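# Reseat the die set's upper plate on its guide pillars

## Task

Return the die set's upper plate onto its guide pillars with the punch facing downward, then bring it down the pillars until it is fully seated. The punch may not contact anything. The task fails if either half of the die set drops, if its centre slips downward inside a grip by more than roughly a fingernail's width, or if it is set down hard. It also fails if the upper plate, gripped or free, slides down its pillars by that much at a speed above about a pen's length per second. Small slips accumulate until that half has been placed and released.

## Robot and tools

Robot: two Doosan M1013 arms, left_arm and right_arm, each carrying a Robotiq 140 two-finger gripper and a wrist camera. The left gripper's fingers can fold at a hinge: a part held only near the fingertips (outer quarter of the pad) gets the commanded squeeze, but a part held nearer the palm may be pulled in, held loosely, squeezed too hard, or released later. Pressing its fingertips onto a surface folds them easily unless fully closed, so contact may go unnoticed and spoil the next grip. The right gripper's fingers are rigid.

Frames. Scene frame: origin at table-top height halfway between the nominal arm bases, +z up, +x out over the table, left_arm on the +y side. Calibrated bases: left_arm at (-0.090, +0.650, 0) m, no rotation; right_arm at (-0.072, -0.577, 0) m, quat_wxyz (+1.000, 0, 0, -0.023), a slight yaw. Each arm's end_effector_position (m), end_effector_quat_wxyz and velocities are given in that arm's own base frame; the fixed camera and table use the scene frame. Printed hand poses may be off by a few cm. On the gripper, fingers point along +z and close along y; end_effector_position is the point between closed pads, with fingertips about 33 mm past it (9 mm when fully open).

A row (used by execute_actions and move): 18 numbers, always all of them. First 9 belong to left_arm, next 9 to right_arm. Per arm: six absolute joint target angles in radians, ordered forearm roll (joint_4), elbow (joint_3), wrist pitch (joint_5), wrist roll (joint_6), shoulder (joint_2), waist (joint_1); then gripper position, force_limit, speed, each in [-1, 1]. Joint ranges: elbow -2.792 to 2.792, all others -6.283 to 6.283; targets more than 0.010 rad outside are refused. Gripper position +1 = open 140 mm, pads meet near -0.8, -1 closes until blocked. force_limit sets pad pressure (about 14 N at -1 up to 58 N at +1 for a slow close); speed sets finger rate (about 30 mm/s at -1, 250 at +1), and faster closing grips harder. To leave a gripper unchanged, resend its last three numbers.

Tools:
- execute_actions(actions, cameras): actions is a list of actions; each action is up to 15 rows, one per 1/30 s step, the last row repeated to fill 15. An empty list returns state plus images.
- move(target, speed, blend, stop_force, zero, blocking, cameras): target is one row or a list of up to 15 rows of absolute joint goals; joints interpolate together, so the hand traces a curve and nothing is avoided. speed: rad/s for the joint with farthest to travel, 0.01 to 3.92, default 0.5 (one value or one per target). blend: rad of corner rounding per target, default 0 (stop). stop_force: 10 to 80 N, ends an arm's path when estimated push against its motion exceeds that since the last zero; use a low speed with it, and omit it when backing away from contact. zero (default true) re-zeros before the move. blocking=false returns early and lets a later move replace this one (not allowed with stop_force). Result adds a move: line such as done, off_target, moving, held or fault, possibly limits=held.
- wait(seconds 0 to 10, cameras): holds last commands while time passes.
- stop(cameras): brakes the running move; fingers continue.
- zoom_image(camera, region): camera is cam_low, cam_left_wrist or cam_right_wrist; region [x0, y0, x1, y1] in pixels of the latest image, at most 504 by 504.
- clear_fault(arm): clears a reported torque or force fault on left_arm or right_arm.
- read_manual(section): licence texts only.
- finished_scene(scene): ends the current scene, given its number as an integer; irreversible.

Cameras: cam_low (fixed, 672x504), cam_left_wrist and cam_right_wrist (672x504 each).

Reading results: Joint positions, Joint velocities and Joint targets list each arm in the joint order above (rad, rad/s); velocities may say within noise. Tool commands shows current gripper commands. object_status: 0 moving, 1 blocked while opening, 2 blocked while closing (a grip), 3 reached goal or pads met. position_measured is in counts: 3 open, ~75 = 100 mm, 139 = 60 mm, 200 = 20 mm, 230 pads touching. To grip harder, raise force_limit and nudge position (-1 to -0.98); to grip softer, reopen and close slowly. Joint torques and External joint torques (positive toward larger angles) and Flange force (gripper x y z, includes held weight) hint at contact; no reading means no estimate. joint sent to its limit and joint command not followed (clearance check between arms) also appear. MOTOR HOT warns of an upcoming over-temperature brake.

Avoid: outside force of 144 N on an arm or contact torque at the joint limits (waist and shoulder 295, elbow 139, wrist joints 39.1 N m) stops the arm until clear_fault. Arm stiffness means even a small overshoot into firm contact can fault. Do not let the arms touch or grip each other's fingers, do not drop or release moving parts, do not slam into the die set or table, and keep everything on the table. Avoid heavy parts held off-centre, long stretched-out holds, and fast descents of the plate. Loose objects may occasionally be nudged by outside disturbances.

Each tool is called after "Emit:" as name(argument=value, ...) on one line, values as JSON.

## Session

Emit:
execute_actions(actions=[])

Emit:
zoom_image(camera="cam_low", region=[80, 180, 280, 290])

Scene clock: 0.00 s.
left_arm: end_effector_position=(+0.3514, +0.2288, +0.2243) position_measured=3 object_status=3 end_effector_quat_wxyz=(-0.479, +0.550, +0.679, -0.087) | right_arm: end_effector_position=(+1.0662, -0.2083, +0.1012) position_measured=3 object_status=3 end_effector_quat_wxyz=(+0.044, +0.223, +0.974, -0.005)
Joint names: [forearm roll, elbow, wrist pitch, wrist roll, shoulder, waist]
Joint positions: left_arm=[0.513 1.97 1.793 -0.244 0.278 0.097] | right_arm=[-0.01 0.768 1.337 -1.341 0.949 -0.222]
Joint velocities: within noise
Joint torques (N m): no reading
External joint torques (N m): no reading
Flange force (N): no reading
Joint targets: left_arm=[0.513 1.970 1.793 -0.244 0.278 0.097] | right_arm=[-0.010 0.768 1.337 -1.341 0.949 -0.222]
Tool commands: left_gripper/position=+1.0 left_gripper/force_limit=+1.0 left_gripper/speed=+1.0 right_gripper/position=+1.0 right_gripper/force_limit=+1.0 right_gripper/speed=+1.0

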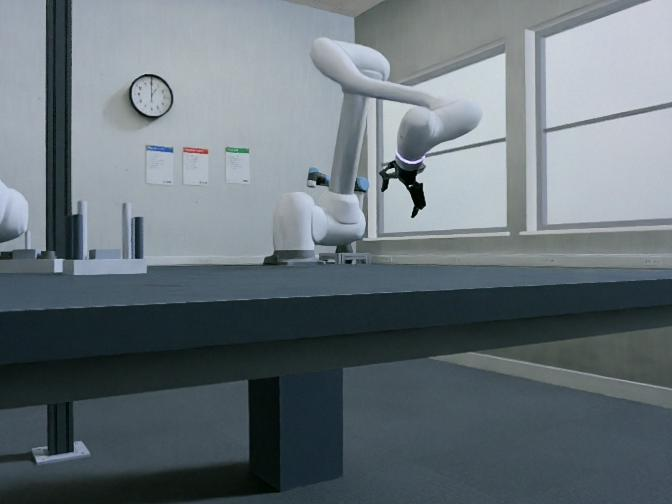

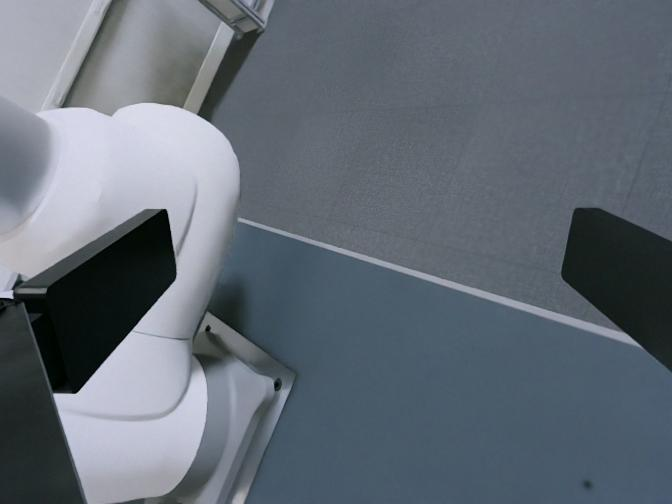

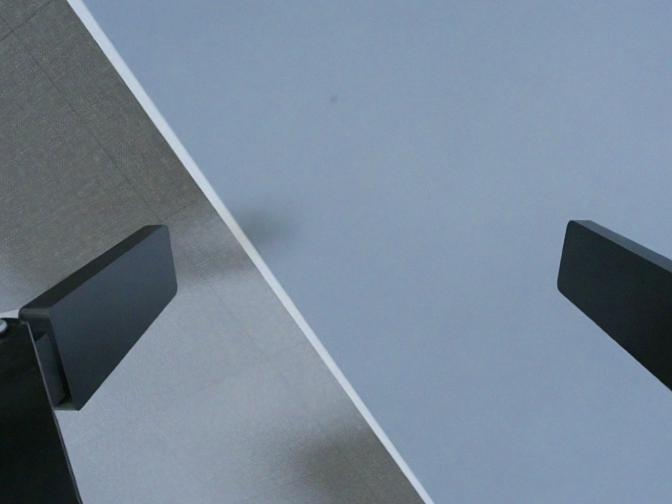

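Scaled by 2.520 from the camera's 672x504 image, which has a finer 960x720 frame.

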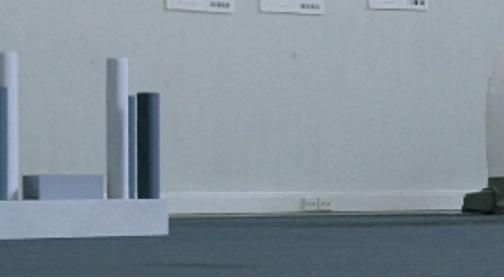

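Emit:
move(target=[0.513,1.97,1.793,-0.244,0.278,0.097,1,1,1,0,1.4996,1.6791,-2.808,-0.0371,0.3794,1,1,1], speed=1.0, cameras=["cam_low","cam_right_wrist"])

Emit:
zoom_image(camera="cam_low", region=[0, 180, 180, 290])

Scene clock: 22.67 s.
left_arm: end_effector_position=(+0.3511, +0.2288, +0.2241) position_measured=3 object_status=3 end_effector_quat_wxyz=(-0.480, +0.549, +0.679, -0.088) | right_arm: end_effector_position=(+0.4821, +0.2293, +0.4999) position_measured=3 object_status=3 end_effector_quat_wxyz=(+0.000, +0.723, -0.691, +0.000)
Joint names: [forearm roll, elbow, wrist pitch, wrist roll, shoulder, waist]
Joint positions: left_arm=[0.513 1.97 1.793 -0.244 0.278 0.097] | right_arm=[0 1.5 1.679 -2.808 -0.037 0.379]
Joint torques (N m): left_arm=[3.87 -33.16 2.27 -0.09 -65.46 -0.38] | right_arm=[3.7 -40.88 -0.02 -0.27 -39.91 -0.79]
External joint torques (N m): left_arm=[0.12 0.85 -0.18 0.06 4.18 0.55] | right_arm=[0.57 -1.04 0.04 0.27 1.4 0.93]
Flange force (N): left_arm=[-1.2 6.8 0.7] | right_arm=[-3.6 -2.8 -2.3]
Joint targets: left_arm=[0.513 1.970 1.793 -0.244 0.278 0.097] | right_arm=[0.000 1.500 1.679 -2.808 -0.037 0.379]
move: done
Images, in order (width x height): cam_low 672x504, cam_right_wrist 672x504.

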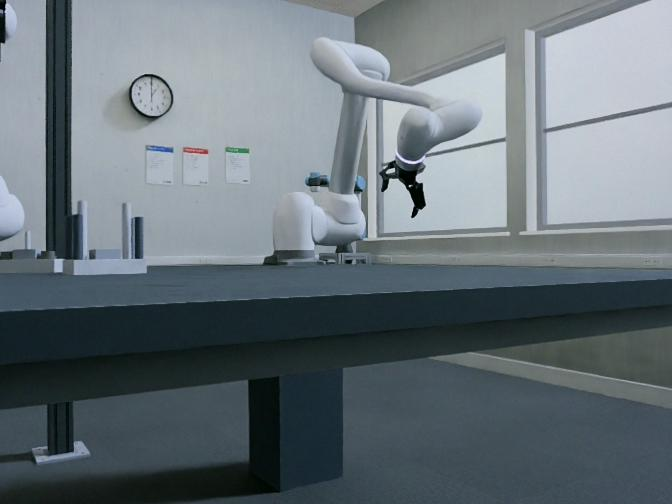

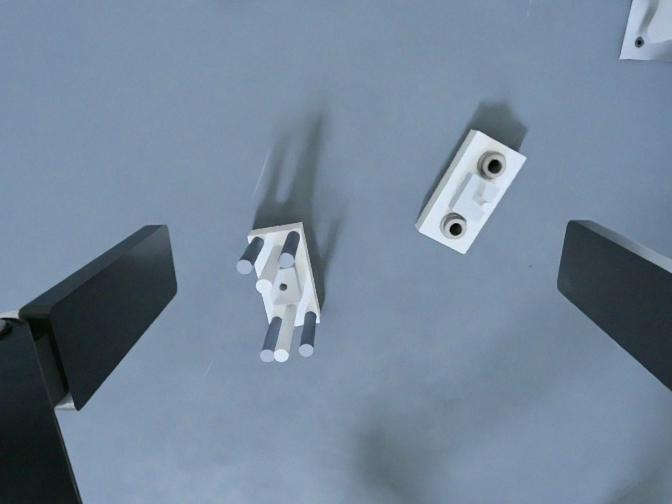

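Scaled by 2.800 from the camera's 672x504 image, which has a finer 960x720 frame.

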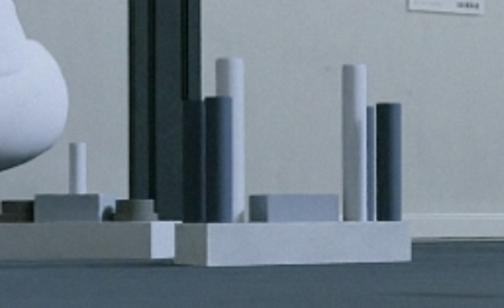

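Emit:
move(target=[[0.513,1.97,1.793,-0.244,0.278,0.097,0.3,1,-0.5,0,1.4996,1.6791,-2.808,-0.0371,-0.6,1,1,1],[0,0.9239,1.3761,-0.7426,0.7,-1.2662,0.3,1,-0.5,0,1.4996,1.6791,-2.808,-0.0371,-0.9,1,1,1],[0,0.9239,1.3761,-0.7426,0.8416,-1.2662,0.3,1,-0.5,0,1.4996,1.6791,-2.808,-0.0371,-0.9,1,1,1]], speed=[0.9,0.7,0.3], blend=[0.2,0.05,0], cameras=["cam_low","cam_left_wrist"])

Scene clock: 67.13 s.
left_arm: end_effector_position=(+0.3360, -0.9540, +0.1249) position_measured=91 object_status=3 end_effector_quat_wxyz=(+0.000, +0.866, +0.500, +0.000) | right_arm: end_effector_position=(+0.3582, -0.3959, +0.5000) position_measured=3 object_status=3 end_effector_quat_wxyz=(+0.000, -0.168, +0.986, +0.000)
Joint names: [forearm roll, elbow, wrist pitch, wrist roll, shoulder, waist]
Joint positions: left_arm=[0 0.924 1.376 -0.743 0.842 -1.266] | right_arm=[0 1.5 1.679 -2.808 -0.037 -0.9]
Joint torques (N m): left_arm=[4.19 -42.73 0.15 -0.06 -125.45 -0.55] | right_arm=[3.75 -41.18 0.06 -0.33 -39.33 -1.28]
External joint torques (N m): left_arm=[0.08 1.46 -0.13 0.06 6.83 0.26] | right_arm=[0.52 -0.83 -0.05 0.33 0.88 1.25]
Flange force (N): left_arm=[-5.0 6.3 4.5] | right_arm=[-3.8 -1.5 -1.7]
Joint targets: left_arm=[0.000 0.924 1.376 -0.743 0.842 -1.266] | right_arm=[0.000 1.500 1.679 -2.808 -0.037 -0.900]
move: done; blend cut to 0 rad at target 1
Images, in order (width x height): cam_low 672x504, cam_left_wrist 672x504.

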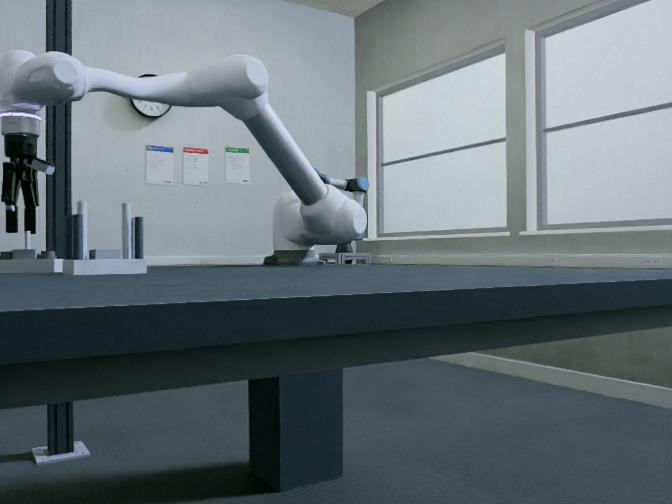

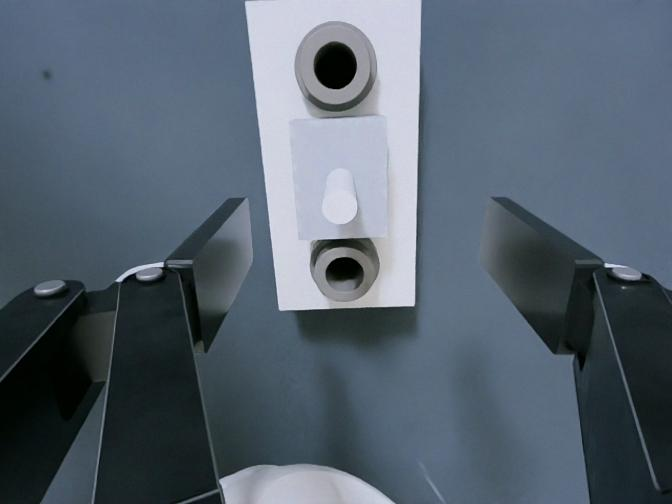

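Emit:
move(target=[0,1.0204,1.28005,-0.7791,0.84114,-1.2679,0.1,1,-0.8,0,1.4996,1.6791,-2.808,-0.0371,-0.9,1,1,1], speed=0.15, cameras=["cam_low","cam_left_wrist"])

Emit:
zoom_image(camera="cam_low", region=[0, 200, 120, 280])

Scene clock: 88.13 s.
left_arm: end_effector_position=(+0.3305, -0.9420, +0.0731) position_measured=117 object_status=3 end_effector_quat_wxyz=(+0.000, +0.857, +0.515, +0.000) | right_arm: end_effector_position=(+0.3582, -0.3959, +0.5000) position_measured=3 object_status=3 end_effector_quat_wxyz=(+0.000, -0.168, +0.986, +0.000)
Joint names: [forearm roll, elbow, wrist pitch, wrist roll, shoulder, waist]
Joint positions: left_arm=[0 1.02 1.28 -0.779 0.841 -1.268] | right_arm=[0 1.5 1.679 -2.808 -0.037 -0.9]
Joint torques (N m): left_arm=[4.09 -41.9 0.16 -0.05 -124.41 -0.58] | right_arm=[3.75 -41.21 0.03 -0.32 -39.63 -1.27]
External joint torques (N m): left_arm=[0.08 1.56 -0.14 0.05 6.74 -0.12] | right_arm=[0.49 -0.5 -0.02 0.32 1.86 1.36]
Flange force (N): left_arm=[-4.6 4.9 5.2] | right_arm=[-4.4 -2.4 -1.3]
Joint targets: left_arm=[0.000 1.020 1.280 -0.779 0.841 -1.268] | right_arm=[0.000 1.500 1.679 -2.808 -0.037 -0.900]
move: done
Images, in order (width x height): cam_low 672x504, cam_left_wrist 672x504.

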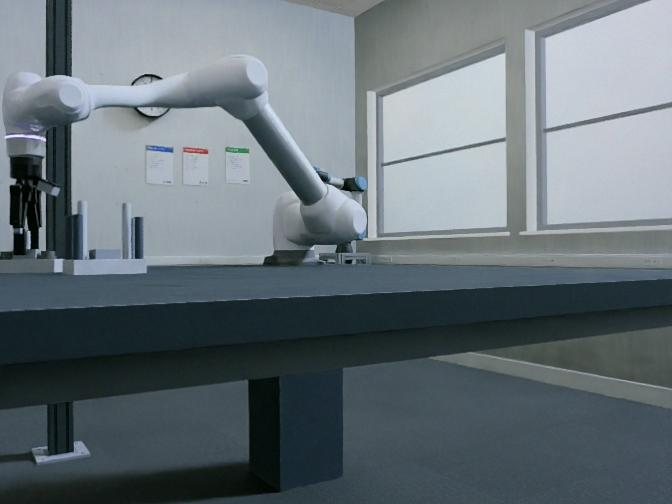

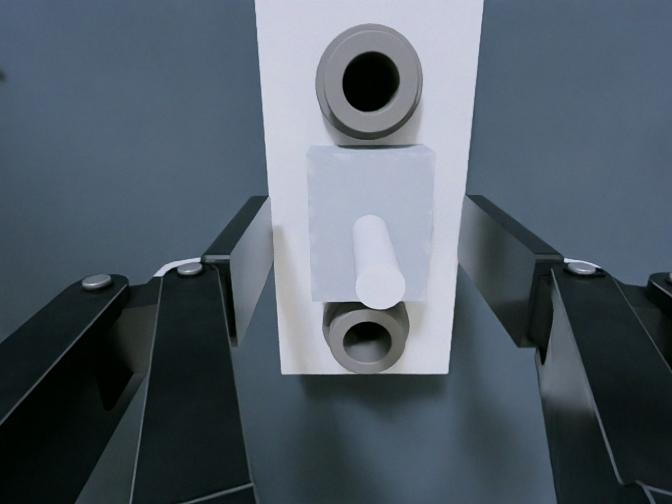

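Scaled by 4.200 from the camera's 672x504 image, which has a finer 960x720 frame.

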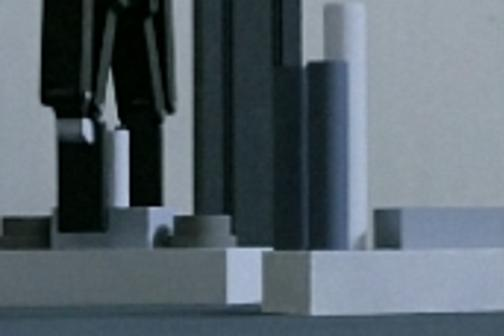

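Emit:
move(target=[0,1.0204,1.28005,-0.7791,0.84114,-1.2679,-1,1,-1,0,1.4996,1.6791,-2.808,-0.0371,-0.9,0.7,1,-1])

Emit:
wait(seconds=0.8)

Emit:
move(target=[0,0.7026,1.6491,-0.7791,0.7899,-1.2679,-1,1,-1,0,1.4996,1.6791,-2.808,-0.0371,-0.9,0.7,1,-1], speed=0.1, cameras=["cam_left_wrist"])

Scene clock: 117.57 s.
left_arm: end_effector_position=(+0.3305, -0.9420, +0.0730) position_measured=167 object_status=0 end_effector_quat_wxyz=(+0.000, +0.857, +0.515, +0.000) | right_arm: end_effector_position=(+0.3582, -0.3959, +0.5000) position_measured=41 object_status=3 end_effector_quat_wxyz=(+0.000, -0.168, +0.986, +0.000)
Joint names: [forearm roll, elbow, wrist pitch, wrist roll, shoulder, waist]
Joint positions: left_arm=[0 1.02 1.28 -0.779 0.841 -1.268] | right_arm=[0 1.5 1.679 -2.808 -0.037 -0.9]
Joint torques (N m): left_arm=[4.29 -34.7 -1.61 0.35 -107.22 -0.67] | right_arm=[3.73 -40.99 0.04 -0.28 -40.09 -1.4]
External joint torques (N m): left_arm=[-0.11 -5.72 1.63 -0.35 -10.71 0.27] | right_arm=[0.53 -0.99 -0.02 0.28 1.64 1.35]
Flange force (N): left_arm=[-1.7 1.8 -13.0] | right_arm=[-4.5 -2.8 -2.2]
Joint targets: left_arm=[0.000 1.020 1.280 -0.779 0.841 -1.268] | right_arm=[0.000 1.500 1.679 -2.808 -0.037 -0.900]
move: done

Scene clock: 118.37 s.
left_arm: end_effector_position=(+0.3305, -0.9420, +0.0730) position_measured=167 object_status=2 end_effector_quat_wxyz=(+0.000, +0.857, +0.515, +0.000) | right_arm: end_effector_position=(+0.3582, -0.3959, +0.5000) position_measured=41 object_status=3 end_effector_quat_wxyz=(+0.000, -0.168, +0.986, +0.000)
Joint names: [forearm roll, elbow, wrist pitch, wrist roll, shoulder, waist]
Joint positions: left_arm=[0 1.02 1.28 -0.779 0.841 -1.268] | right_arm=[0 1.5 1.679 -2.808 -0.037 -0.9]
Joint torques (N m): left_arm=[4.28 -34.67 -1.55 0.32 -107.3 -0.81] | right_arm=[3.71 -40.79 0.05 -0.24 -39.45 -1.04]
External joint torques (N m): left_arm=[-0.11 -5.59 1.58 -0.32 -10.25 0.86] | right_arm=[0.54 -1.03 -0.04 0.24 1.4 1.02]
Flange force (N): left_arm=[-1.5 2.4 -12.6] | right_arm=[-3.7 -2.8 -2.2]
Joint targets: left_arm=[0.000 1.020 1.280 -0.779 0.841 -1.268] | right_arm=[0.000 1.500 1.679 -2.808 -0.037 -0.900]
Tool commands: left_gripper/position=-1.0 left_gripper/force_limit=+1.0 left_gripper/speed=-1.0 right_gripper/position=+0.7 right_gripper/force_limit=+1.0 right_gripper/speed=-1.0
wait: 0.80 s; at rest by 0.17 s

Scene clock: 122.33 s.
left_arm: end_effector_position=(+0.3305, -0.9419, +0.3003) position_measured=167 object_status=2 end_effector_quat_wxyz=(+0.000, +0.857, +0.515, +0.000) | right_arm: end_effector_position=(+0.3582, -0.3959, +0.5000) position_measured=41 object_status=3 end_effector_quat_wxyz=(+0.000, -0.168, +0.986, +0.000)
Joint names: [forearm roll, elbow, wrist pitch, wrist roll, shoulder, waist]
Joint positions: left_arm=[0 0.703 1.649 -0.779 0.79 -1.268] | right_arm=[0 1.5 1.679 -2.808 -0.037 -0.9]
Joint torques (N m): left_arm=[4.32 -53.86 0.23 -0.09 -141.26 -0.86] | right_arm=[3.79 -40.88 -0.01 -0.31 -39.15 -1.27]
External joint torques (N m): left_arm=[-0.02 12.22 -0.21 0.09 26.51 0.57] | right_arm=[0.46 -0.97 0.02 0.31 1.25 1.22]
Flange force (N): left_arm=[-7.1 8.6 21.4] | right_arm=[-4.1 -2.3 -2.2]
Joint targets: left_arm=[0.000 0.703 1.649 -0.779 0.790 -1.268] | right_arm=[0.000 1.500 1.679 -2.808 -0.037 -0.900]
move: done
Images, in order (width x height): cam_left_wrist 672x504.

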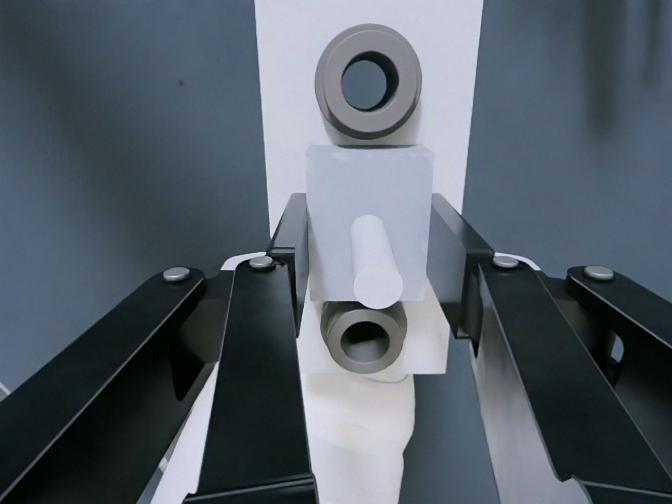

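Emit:
move(target=[[0,0.9262,2.1341,-1.87,0.0813,-0.7973,-1,1,-1,0,1.4996,1.6791,-2.808,-0.0371,-0.9,0.7,1,-1],[0,0.9262,2.1341,-1.87,0.0813,-0.7973,-1,1,-1,3.1416,1.2522,2.1266,-3.2013,0.8743,-0.3,0.7,1,-1]], speed=[0.4,1.0], cameras=["cam_low"])

Emit:
move(target=[0,0.9262,2.1341,-1.87,0.0813,-0.7973,-1,1,-1,3.1416,1.2522,2.1266,-3.2013,0.8743,1.1793,0.7,0.8,-1], speed=0.6, cameras=["cam_low","cam_right_wrist"])

Scene clock: 144.17 s.
left_arm: end_effector_position=(+0.3901, -0.3501, +0.7364) position_measured=167 object_status=2 end_effector_quat_wxyz=(+0.000, +0.246, +0.969, +0.000) | right_arm: end_effector_position=(+0.9182, -0.2479, +0.5879) position_measured=41 object_status=3 end_effector_quat_wxyz=(+0.822, +0.000, +0.000, +0.569)
Joint names: [forearm roll, elbow, wrist pitch, wrist roll, shoulder, waist]
Joint positions: left_arm=[0 0.926 2.134 -1.87 0.081 -0.797] | right_arm=[3.142 1.252 2.127 -3.201 0.874 -0.3]
Joint torques (N m): left_arm=[3.54 -45.6 0.25 -0.07 -57.99 -0.26] | right_arm=[-3.91 -34.73 -0.11 -0.26 -116.35 -1.5]
External joint torques (N m): left_arm=[0.11 9.94 -0.21 0.07 13.8 0.23] | right_arm=[0.27 -1.19 0.12 0.26 0.44 1.43]
Flange force (N): left_arm=[-4.8 -0.5 18.5] | right_arm=[1.6 -3.8 -0.2]
Joint targets: left_arm=[0.000 0.926 2.134 -1.870 0.081 -0.797] | right_arm=[3.142 1.252 2.127 -3.201 0.874 -0.300]
move: done
Images, in order (width x height): cam_low 672x504.

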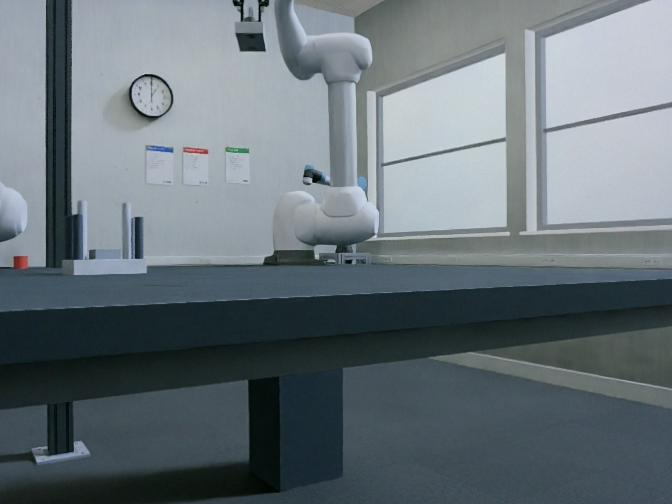

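Scene clock: 147.03 s.
left_arm: end_effector_position=(+0.3901, -0.3501, +0.7364) position_measured=167 object_status=2 end_effector_quat_wxyz=(+0.000, +0.246, +0.969, +0.000) | right_arm: end_effector_position=(+0.3309, +0.8916, +0.5879) position_measured=41 object_status=3 end_effector_quat_wxyz=(+0.224, +0.000, +0.000, +0.975)
Joint names: [forearm roll, elbow, wrist pitch, wrist roll, shoulder, waist]
Joint positions: left_arm=[0 0.926 2.134 -1.87 0.081 -0.797] | right_arm=[3.142 1.252 2.127 -3.201 0.874 1.179]
Joint torques (N m): left_arm=[3.55 -45.48 0.24 -0.02 -57.83 -0.62] | right_arm=[-3.91 -34.93 -0.12 -0.24 -117.57 -1.05]
External joint torques (N m): left_arm=[0.14 9.61 -0.19 0.02 12.95 0.8] | right_arm=[0.27 -0.84 0.14 0.24 1.99 1.49]
Flange force (N): left_arm=[-4.3 0.6 18.3] | right_arm=[1.8 -5.0 -1.7]
Joint targets: left_arm=[0.000 0.926 2.134 -1.870 0.081 -0.797] | right_arm=[3.142 1.252 2.127 -3.201 0.874 1.179]
move: done
Images, in order (width x height): cam_low 672x504, cam_right_wrist 672x504.

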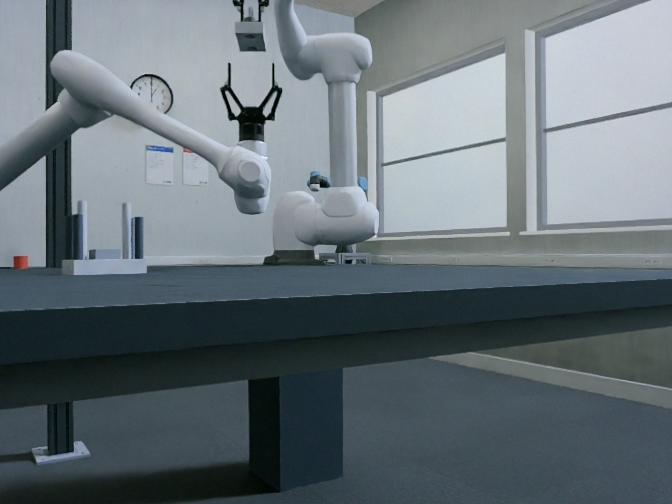

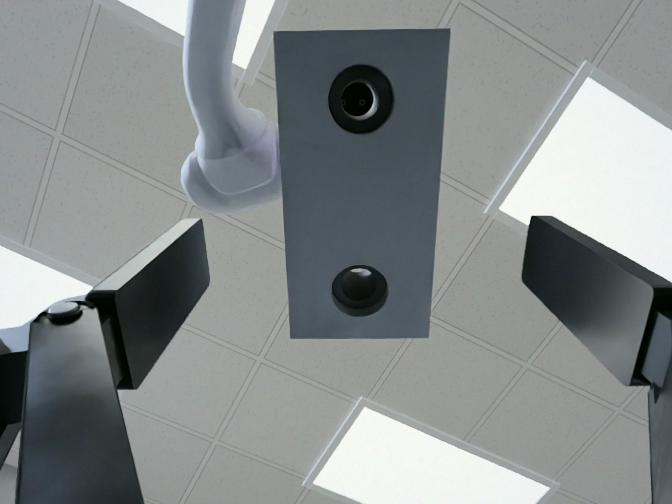

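Emit:
move(target=[[0,1.1610,1.9686,-1.870,0.0120,-0.7973,-1,1,-1,3.1416,1.2522,2.1266,-3.2013,0.8743,1.1793,0.7,0.8,-1],[0,1.1610,1.9686,-1.870,0.0120,-0.7973,-1,1,-1,3.1416,1.2522,2.1266,-3.2013,0.8743,1.1793,-1,0.8,-1]], speed=0.12, cameras=["cam_left_wrist","cam_right_wrist"])

Emit:
wait(seconds=0.8)

Scene clock: 159.00 s.
left_arm: end_effector_position=(+0.3899, -0.3499, +0.6565) position_measured=167 object_status=2 end_effector_quat_wxyz=(+0.000, +0.246, +0.969, +0.000) | right_arm: end_effector_position=(+0.3308, +0.8917, +0.5878) position_measured=111 object_status=0 end_effector_quat_wxyz=(+0.224, +0.000, +0.000, +0.975)
Joint names: [forearm roll, elbow, wrist pitch, wrist roll, shoulder, waist]
Joint positions: left_arm=[0 1.161 1.969 -1.87 0.012 -0.797] | right_arm=[3.142 1.252 2.127 -3.201 0.874 1.179]
Joint torques (N m): left_arm=[-1.28 -40.27 -1.95 -0.17 -40.36 -9.86] | right_arm=[-3.68 -42.2 -6.87 -0.35 -125.72 -1.82]
External joint torques (N m): left_arm=[5.25 1.33 2 0.17 0 9.64] | right_arm=[0.09 6.75 6.88 0.35 11.18 1.62]
Flange force (N): left_arm=[-3.4 18.4 -0.4] | right_arm=[0.1 13.3 -20.4]
Joint targets: left_arm=[0.000 1.161 1.969 -1.870 0.012 -0.797] | right_arm=[3.142 1.252 2.127 -3.201 0.874 1.179]
move: done
Images, in order (width x height): cam_left_wrist 672x504, cam_right_wrist 672x504.

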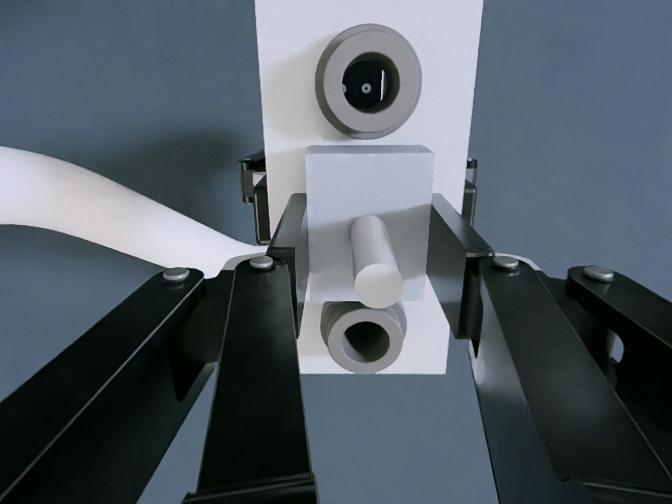

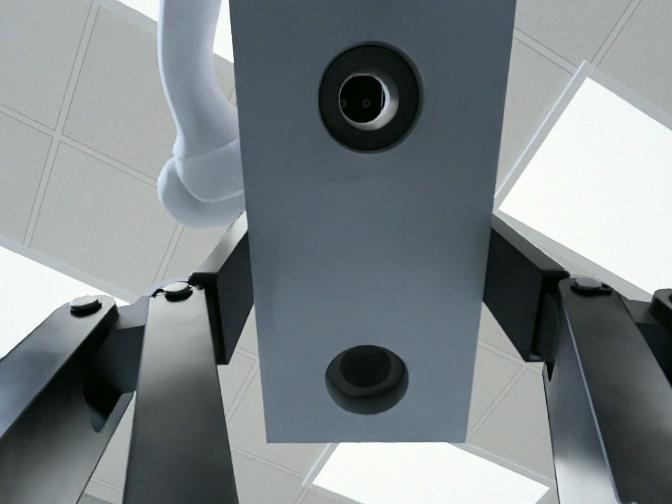

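Scene clock: 159.80 s.
left_arm: end_effector_position=(+0.3899, -0.3499, +0.6565) position_measured=167 object_status=2 end_effector_quat_wxyz=(+0.000, +0.246, +0.969, +0.000) | right_arm: end_effector_position=(+0.3308, +0.8917, +0.5878) position_measured=111 object_status=2 end_effector_quat_wxyz=(+0.224, +0.000, +0.000, +0.975)
Joint names: [forearm roll, elbow, wrist pitch, wrist roll, shoulder, waist]
Joint positions: left_arm=[0 1.161 1.969 -1.87 0.012 -0.797] | right_arm=[3.142 1.252 2.127 -3.201 0.874 1.179]
Joint torques (N m): left_arm=[-1.35 -40.28 -1.97 -0.16 -40.28 -10.02] | right_arm=[-3.75 -41.98 -6.99 -0.4 -126.2 -1.97]
External joint torques (N m): left_arm=[5.35 1.27 2.02 0.16 -0.35 10.11] | right_arm=[0.1 6.13 7.01 0.4 10.39 2.29]
Flange force (N): left_arm=[-3.2 19.4 -0.4] | right_arm=[0.8 12.9 -19.7]
Joint targets: left_arm=[0.000 1.161 1.969 -1.870 0.012 -0.797] | right_arm=[3.142 1.252 2.127 -3.201 0.874 1.179]
Tool commands: left_gripper/position=-1.0 left_gripper/force_limit=+1.0 left_gripper/speed=-1.0 right_gripper/position=-1.0 right_gripper/force_limit=+0.8 right_gripper/speed=-1.0
wait: 0.80 s; at rest by 0.17 s

Emit:
move(target=[[0,1.1610,1.9686,-1.870,0.0120,-0.7973,-0.03,1,-1,3.1416,1.2522,2.1266,-3.2013,0.8743,1.1793,-1,0.8,-1],[0,0.9262,2.1341,-1.870,0.0813,-0.7973,-0.03,1,-1,3.1416,1.2522,2.1266,-3.2013,0.8743,1.1793,-1,0.8,-1],[0,0.9262,2.1341,-1.870,-0.1,-0.7973,-0.03,1,-1,3.1416,1.2522,2.1266,-3.2013,0.8743,1.1793,-1,0.8,-1],[0,0.9262,2.1341,-1.870,-0.1,0.4,-0.03,1,-1,3.1416,1.2522,2.1266,-3.2013,0.8743,1.1793,-1,0.8,-1]], speed=[0.12,0.12,0.3,0.6], blend=[0,0.03,0.05,0], cameras=["cam_low","cam_right_wrist"])

Emit:
move(target=[[0,0.9262,2.1341,-1.870,-0.1,0.6,-0.03,1,-1,3.1416,1.2522,2.1266,-3.2013,0.55,0.85,-1,0.8,-1],[0,0.9262,2.1341,-1.870,-0.1,0.6,-0.03,1,-1,3.1416,1.2,-1.5052,-3.0,0.40,0.6136,-1,0.8,-1]], speed=[0.3,0.65], cameras=["cam_low"])

Emit:
move(target=[-2.0865,2.1379,1.2698,-2.0527,0.4416,-0.4543,1,1,-0.5,3.1416,1.4876,-1.3816,-2.7101,0.2724,0.6136,-1,0.8,-1], speed=0.45, cameras=["all"])

Scene clock: 194.50 s.
left_arm: end_effector_position=(+0.3634, +0.1910, +0.8212) position_measured=132 object_status=3 end_effector_quat_wxyz=(+0.090, -0.341, +0.936, +0.005) | right_arm: end_effector_position=(+0.3308, +0.8917, +0.5879) position_measured=111 object_status=2 end_effector_quat_wxyz=(+0.224, +0.000, +0.000, +0.975)
Joint names: [forearm roll, elbow, wrist pitch, wrist roll, shoulder, waist]
Joint positions: left_arm=[0 0.926 2.134 -1.87 -0.1 0.4] | right_arm=[3.142 1.252 2.127 -3.201 0.874 1.179]
Joint torques (N m): left_arm=[3.07 -32.45 -0.33 -0.06 -24.8 -0.58] | right_arm=[-3.75 -43.15 0.06 -0.39 -133.93 -0.72]
External joint torques (N m): left_arm=[0.08 1.06 -0.14 0.06 3.94 0.5] | right_arm=[0.12 7.44 -0.05 0.4 18.43 0.86]
Flange force (N): left_arm=[-5.1 0.5 -0.4] | right_arm=[1.0 -5.1 -18.8]
Joint targets: left_arm=[0.000 0.926 2.134 -1.870 -0.100 0.400] | right_arm=[3.142 1.252 2.127 -3.201 0.874 1.179]
move: done
Images, in order (width x height): cam_low 672x504, cam_right_wrist 672x504.

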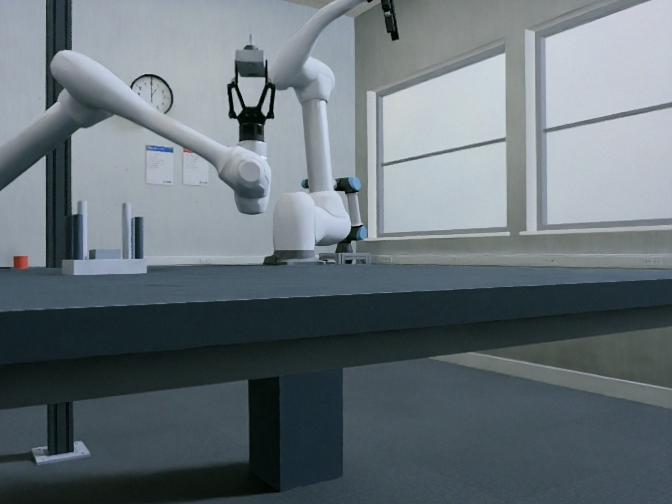

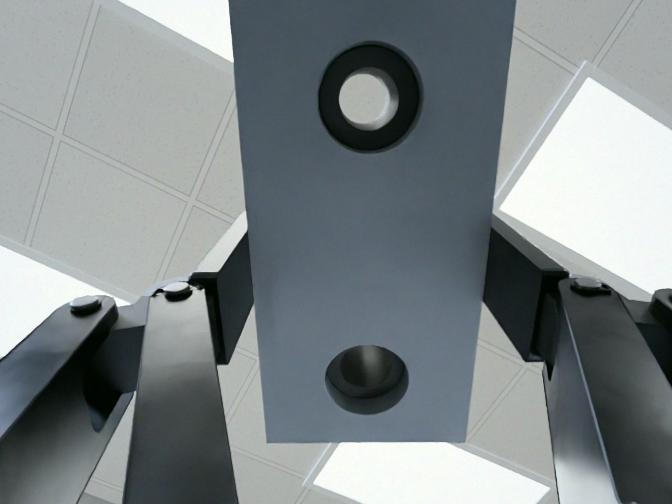

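Scene clock: 201.83 s.
left_arm: end_effector_position=(+0.3182, +0.2595, +0.8211) position_measured=132 object_status=3 end_effector_quat_wxyz=(+0.090, -0.433, +0.897, +0.014) | right_arm: end_effector_position=(+0.6443, +0.4959, +0.3750) position_measured=111 object_status=2 end_effector_quat_wxyz=(+0.007, +0.522, +0.853, +0.017)
Joint names: [forearm roll, elbow, wrist pitch, wrist roll, shoulder, waist]
Joint positions: left_arm=[0 0.926 2.134 -1.87 -0.1 0.6] | right_arm=[3.142 1.2 -1.505 -3 0.4 0.614]
Joint torques (N m): left_arm=[3.1 -32.53 -0.34 -0.11 -24.86 -0.42] | right_arm=[-4.48 -51.51 0.34 -0.33 -98.87 -0.87]
External joint torques (N m): left_arm=[0.1 0.88 -0.11 0.1 3.11 0.58] | right_arm=[0.2 9.46 -0.24 0.34 16.42 0.47]
Flange force (N): left_arm=[-4.1 1.0 -0.2] | right_arm=[1.8 4.3 16.8]
Joint targets: left_arm=[0.000 0.926 2.134 -1.870 -0.100 0.600] | right_arm=[3.142 1.200 -1.505 -3.000 0.400 0.614]
move: done
Images, in order (width x height): cam_low 672x504.

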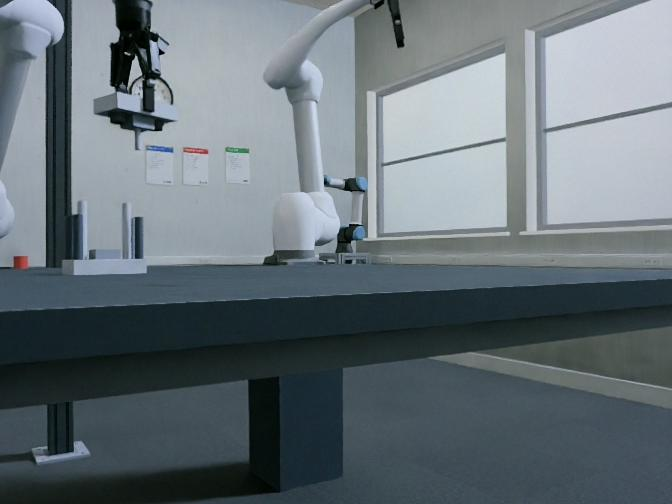

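Scene clock: 206.83 s.
left_arm: end_effector_position=(+0.5660, -0.5455, +0.2401) position_measured=3 object_status=3 end_effector_quat_wxyz=(+0.465, +0.533, -0.465, +0.533) | right_arm: end_effector_position=(+0.5654, +0.4404, +0.3120) position_measured=111 object_status=2 end_effector_quat_wxyz=(+0.000, +0.640, +0.768, +0.000)
Joint names: [forearm roll, elbow, wrist pitch, wrist roll, shoulder, waist]
Joint positions: left_arm=[-2.086 2.138 1.27 -2.053 0.442 -0.454] | right_arm=[3.142 1.488 -1.382 -2.71 0.272 0.614]
Joint torques (N m): left_arm=[-2.44 -21.39 2.64 -0.05 -70.08 -0.56] | right_arm=[-4.35 -50.43 -0.04 -0.23 -83.75 -1.25]
External joint torques (N m): left_arm=[0.1 0.62 -0.23 0.05 4.89 0.56] | right_arm=[0.15 9.05 0.05 0.23 14.04 1.36]
Flange force (N): left_arm=[-7.9 -3.9 1.2] | right_arm=[3.7 2.2 17.2]
Joint targets: left_arm=[-2.087 2.138 1.270 -2.053 0.442 -0.454] | right_arm=[3.142 1.488 -1.382 -2.710 0.272 0.614]
move: done

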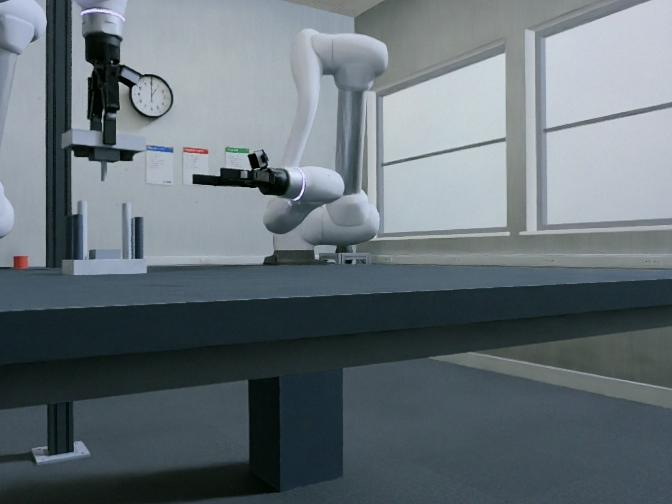

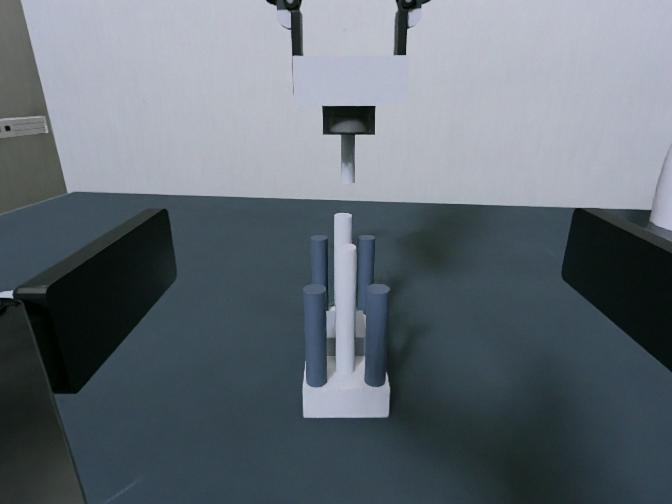

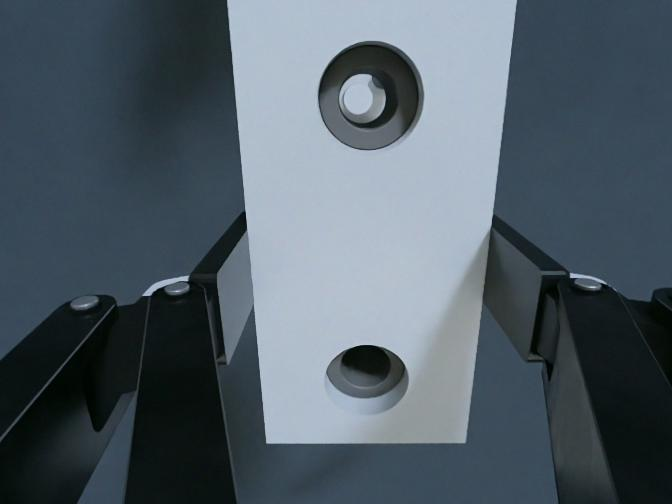

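Emit:
zoom_image(camera="cam_right_wrist", region=[300, 30, 440, 170])

Emit:
zoom_image(camera="cam_low", region=[55, 110, 155, 280])

Emit:
zoom_image(camera="cam_left_wrist", region=[270, 40, 430, 240])

Emit:
zoom_image(camera="cam_left_wrist", region=[270, 230, 430, 430])

Scaled by 3.600 from the camera's 672x504 image, which has a finer 960x720 frame.

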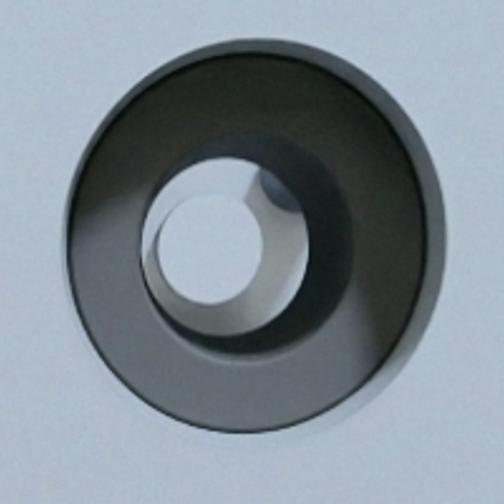

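Scaled by 2.965 from the camera's 672x504 image, which has a finer 960x720 frame.

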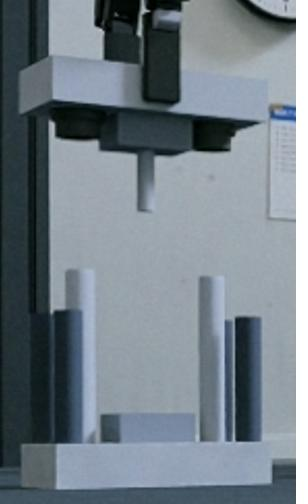

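Scaled by 2.520 from the camera's 672x504 image, which has a finer 960x720 frame.

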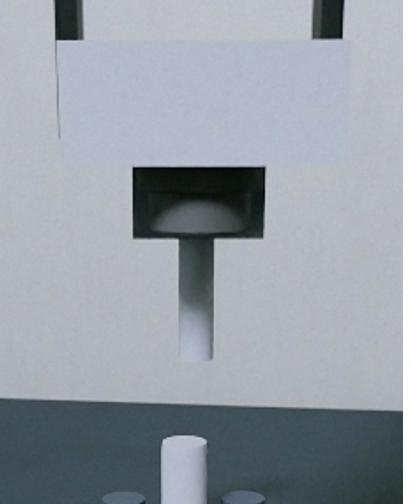

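Scaled by 2.520 from the camera's 672x504 image, which has a finer 960x720 frame.

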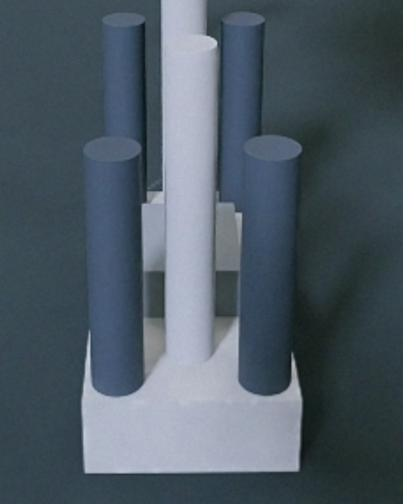

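Emit:
move(target=[-2.0865,2.1379,1.2698,-2.0527,0.4416,-0.4543,1,1,-0.5,3.1416,1.5985,-1.2288,-2.7103,0.3143,0.6134,-1,0.8,-1], speed=0.2, cameras=["all"])

Emit:
zoom_image(camera="cam_right_wrist", region=[300, 30, 440, 170])

Emit:
zoom_image(camera="cam_low", region=[55, 170, 155, 280])

Emit:
zoom_image(camera="cam_left_wrist", region=[270, 130, 430, 290])

Scene clock: 251.83 s.
left_arm: end_effector_position=(+0.5660, -0.5455, +0.2401) position_measured=3 object_status=3 end_effector_quat_wxyz=(+0.465, +0.533, -0.465, +0.533) | right_arm: end_effector_position=(+0.5675, +0.4417, +0.2220) position_measured=111 object_status=2 end_effector_quat_wxyz=(+0.000, +0.640, +0.768, +0.000)
Joint names: [forearm roll, elbow, wrist pitch, wrist roll, shoulder, waist]
Joint positions: left_arm=[-2.087 2.138 1.27 -2.053 0.442 -0.454] | right_arm=[3.142 1.599 -1.229 -2.71 0.314 0.613]
Joint torques (N m): left_arm=[-2.39 -21.19 2.63 -0.06 -70.05 -0.6] | right_arm=[-4.22 -48.03 -0.06 -0.34 -86.14 -1.27]
External joint torques (N m): left_arm=[0.05 0.42 -0.22 0.06 4.94 0.53] | right_arm=[0.18 8.34 0.07 0.34 14.02 1.21]
Flange force (N): left_arm=[-8.0 -4.2 1.5] | right_arm=[3.8 2.6 17.4]
Joint targets: left_arm=[-2.087 2.138 1.270 -2.053 0.442 -0.454] | right_arm=[3.142 1.598 -1.229 -2.710 0.314 0.613]
move: done

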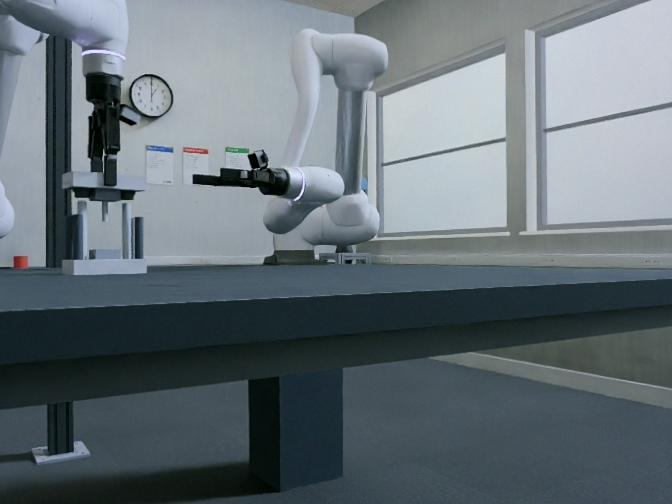

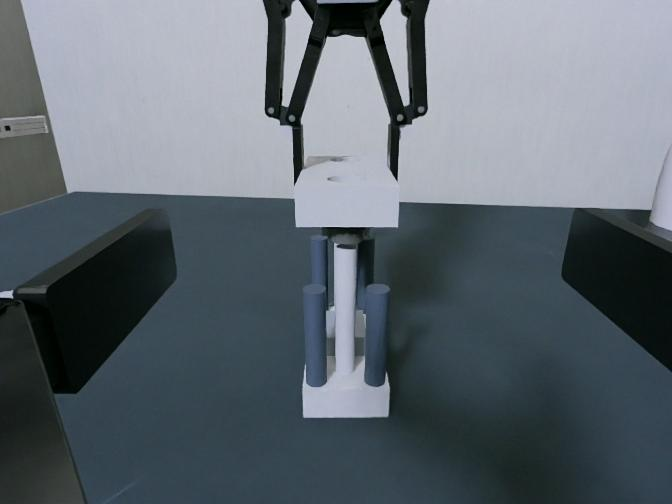

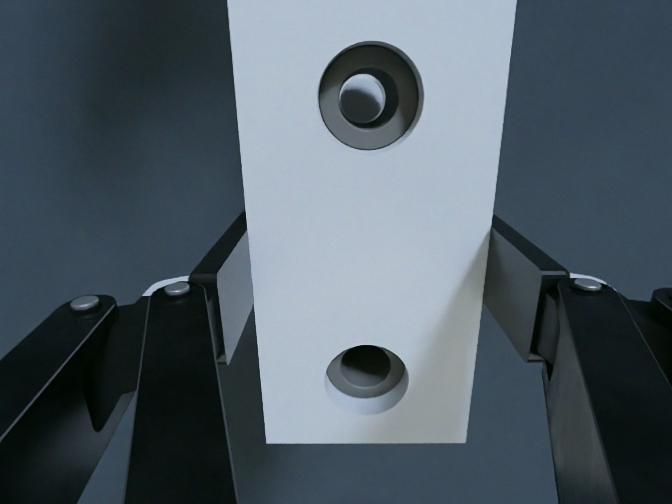

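Scaled by 3.600 from the camera's 672x504 image, which has a finer 960x720 frame.

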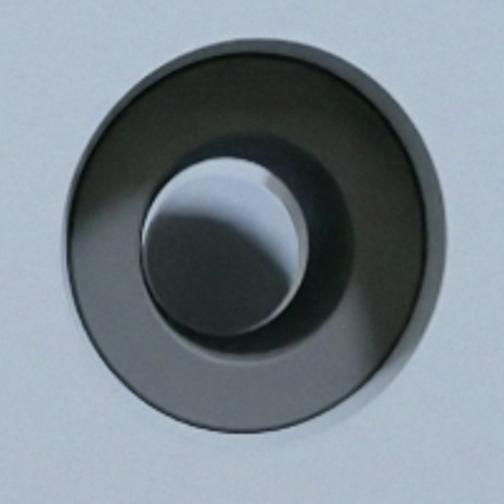

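Scaled by 4.582 from the camera's 672x504 image, which has a finer 960x720 frame.

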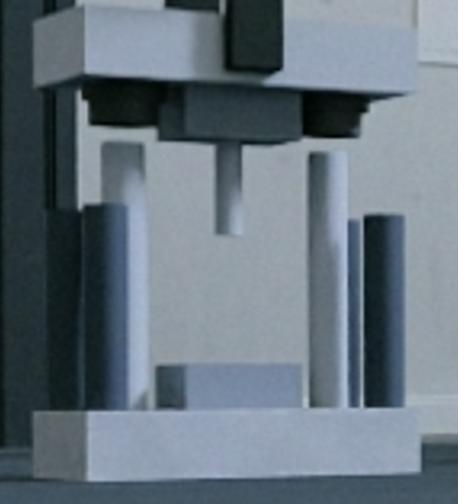

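Scaled by 3.150 from the camera's 672x504 image, which has a finer 960x720 frame.

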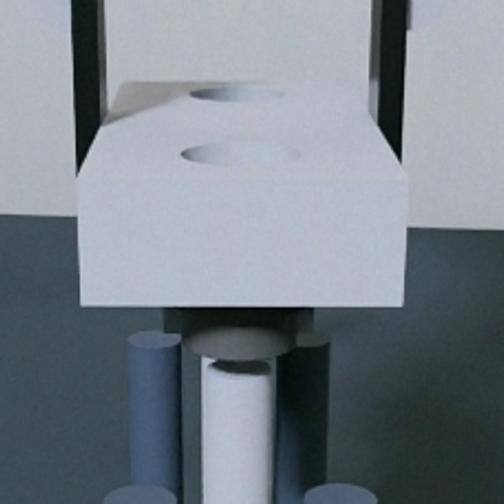

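Emit:
zoom_image(camera="cam_low", region=[60, 185, 110, 225])

Emit:
zoom_image(camera="cam_low", region=[105, 185, 155, 225])

Emit:
zoom_image(camera="cam_low", region=[60, 235, 150, 280])

Scaled by 10.080 from the camera's 672x504 image, which has a finer 960x720 frame.

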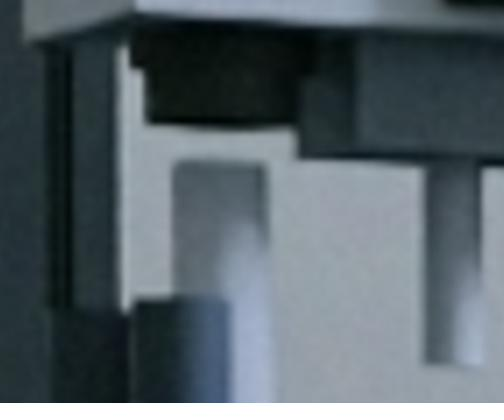

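Scaled by 10.080 from the camera's 672x504 image, which has a finer 960x720 frame.

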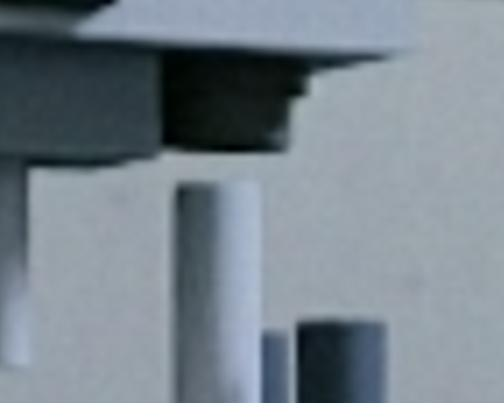

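Scaled by 5.600 from the camera's 672x504 image, which has a finer 960x720 frame.

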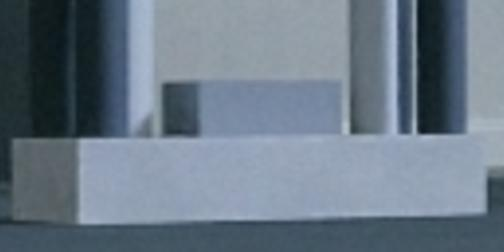

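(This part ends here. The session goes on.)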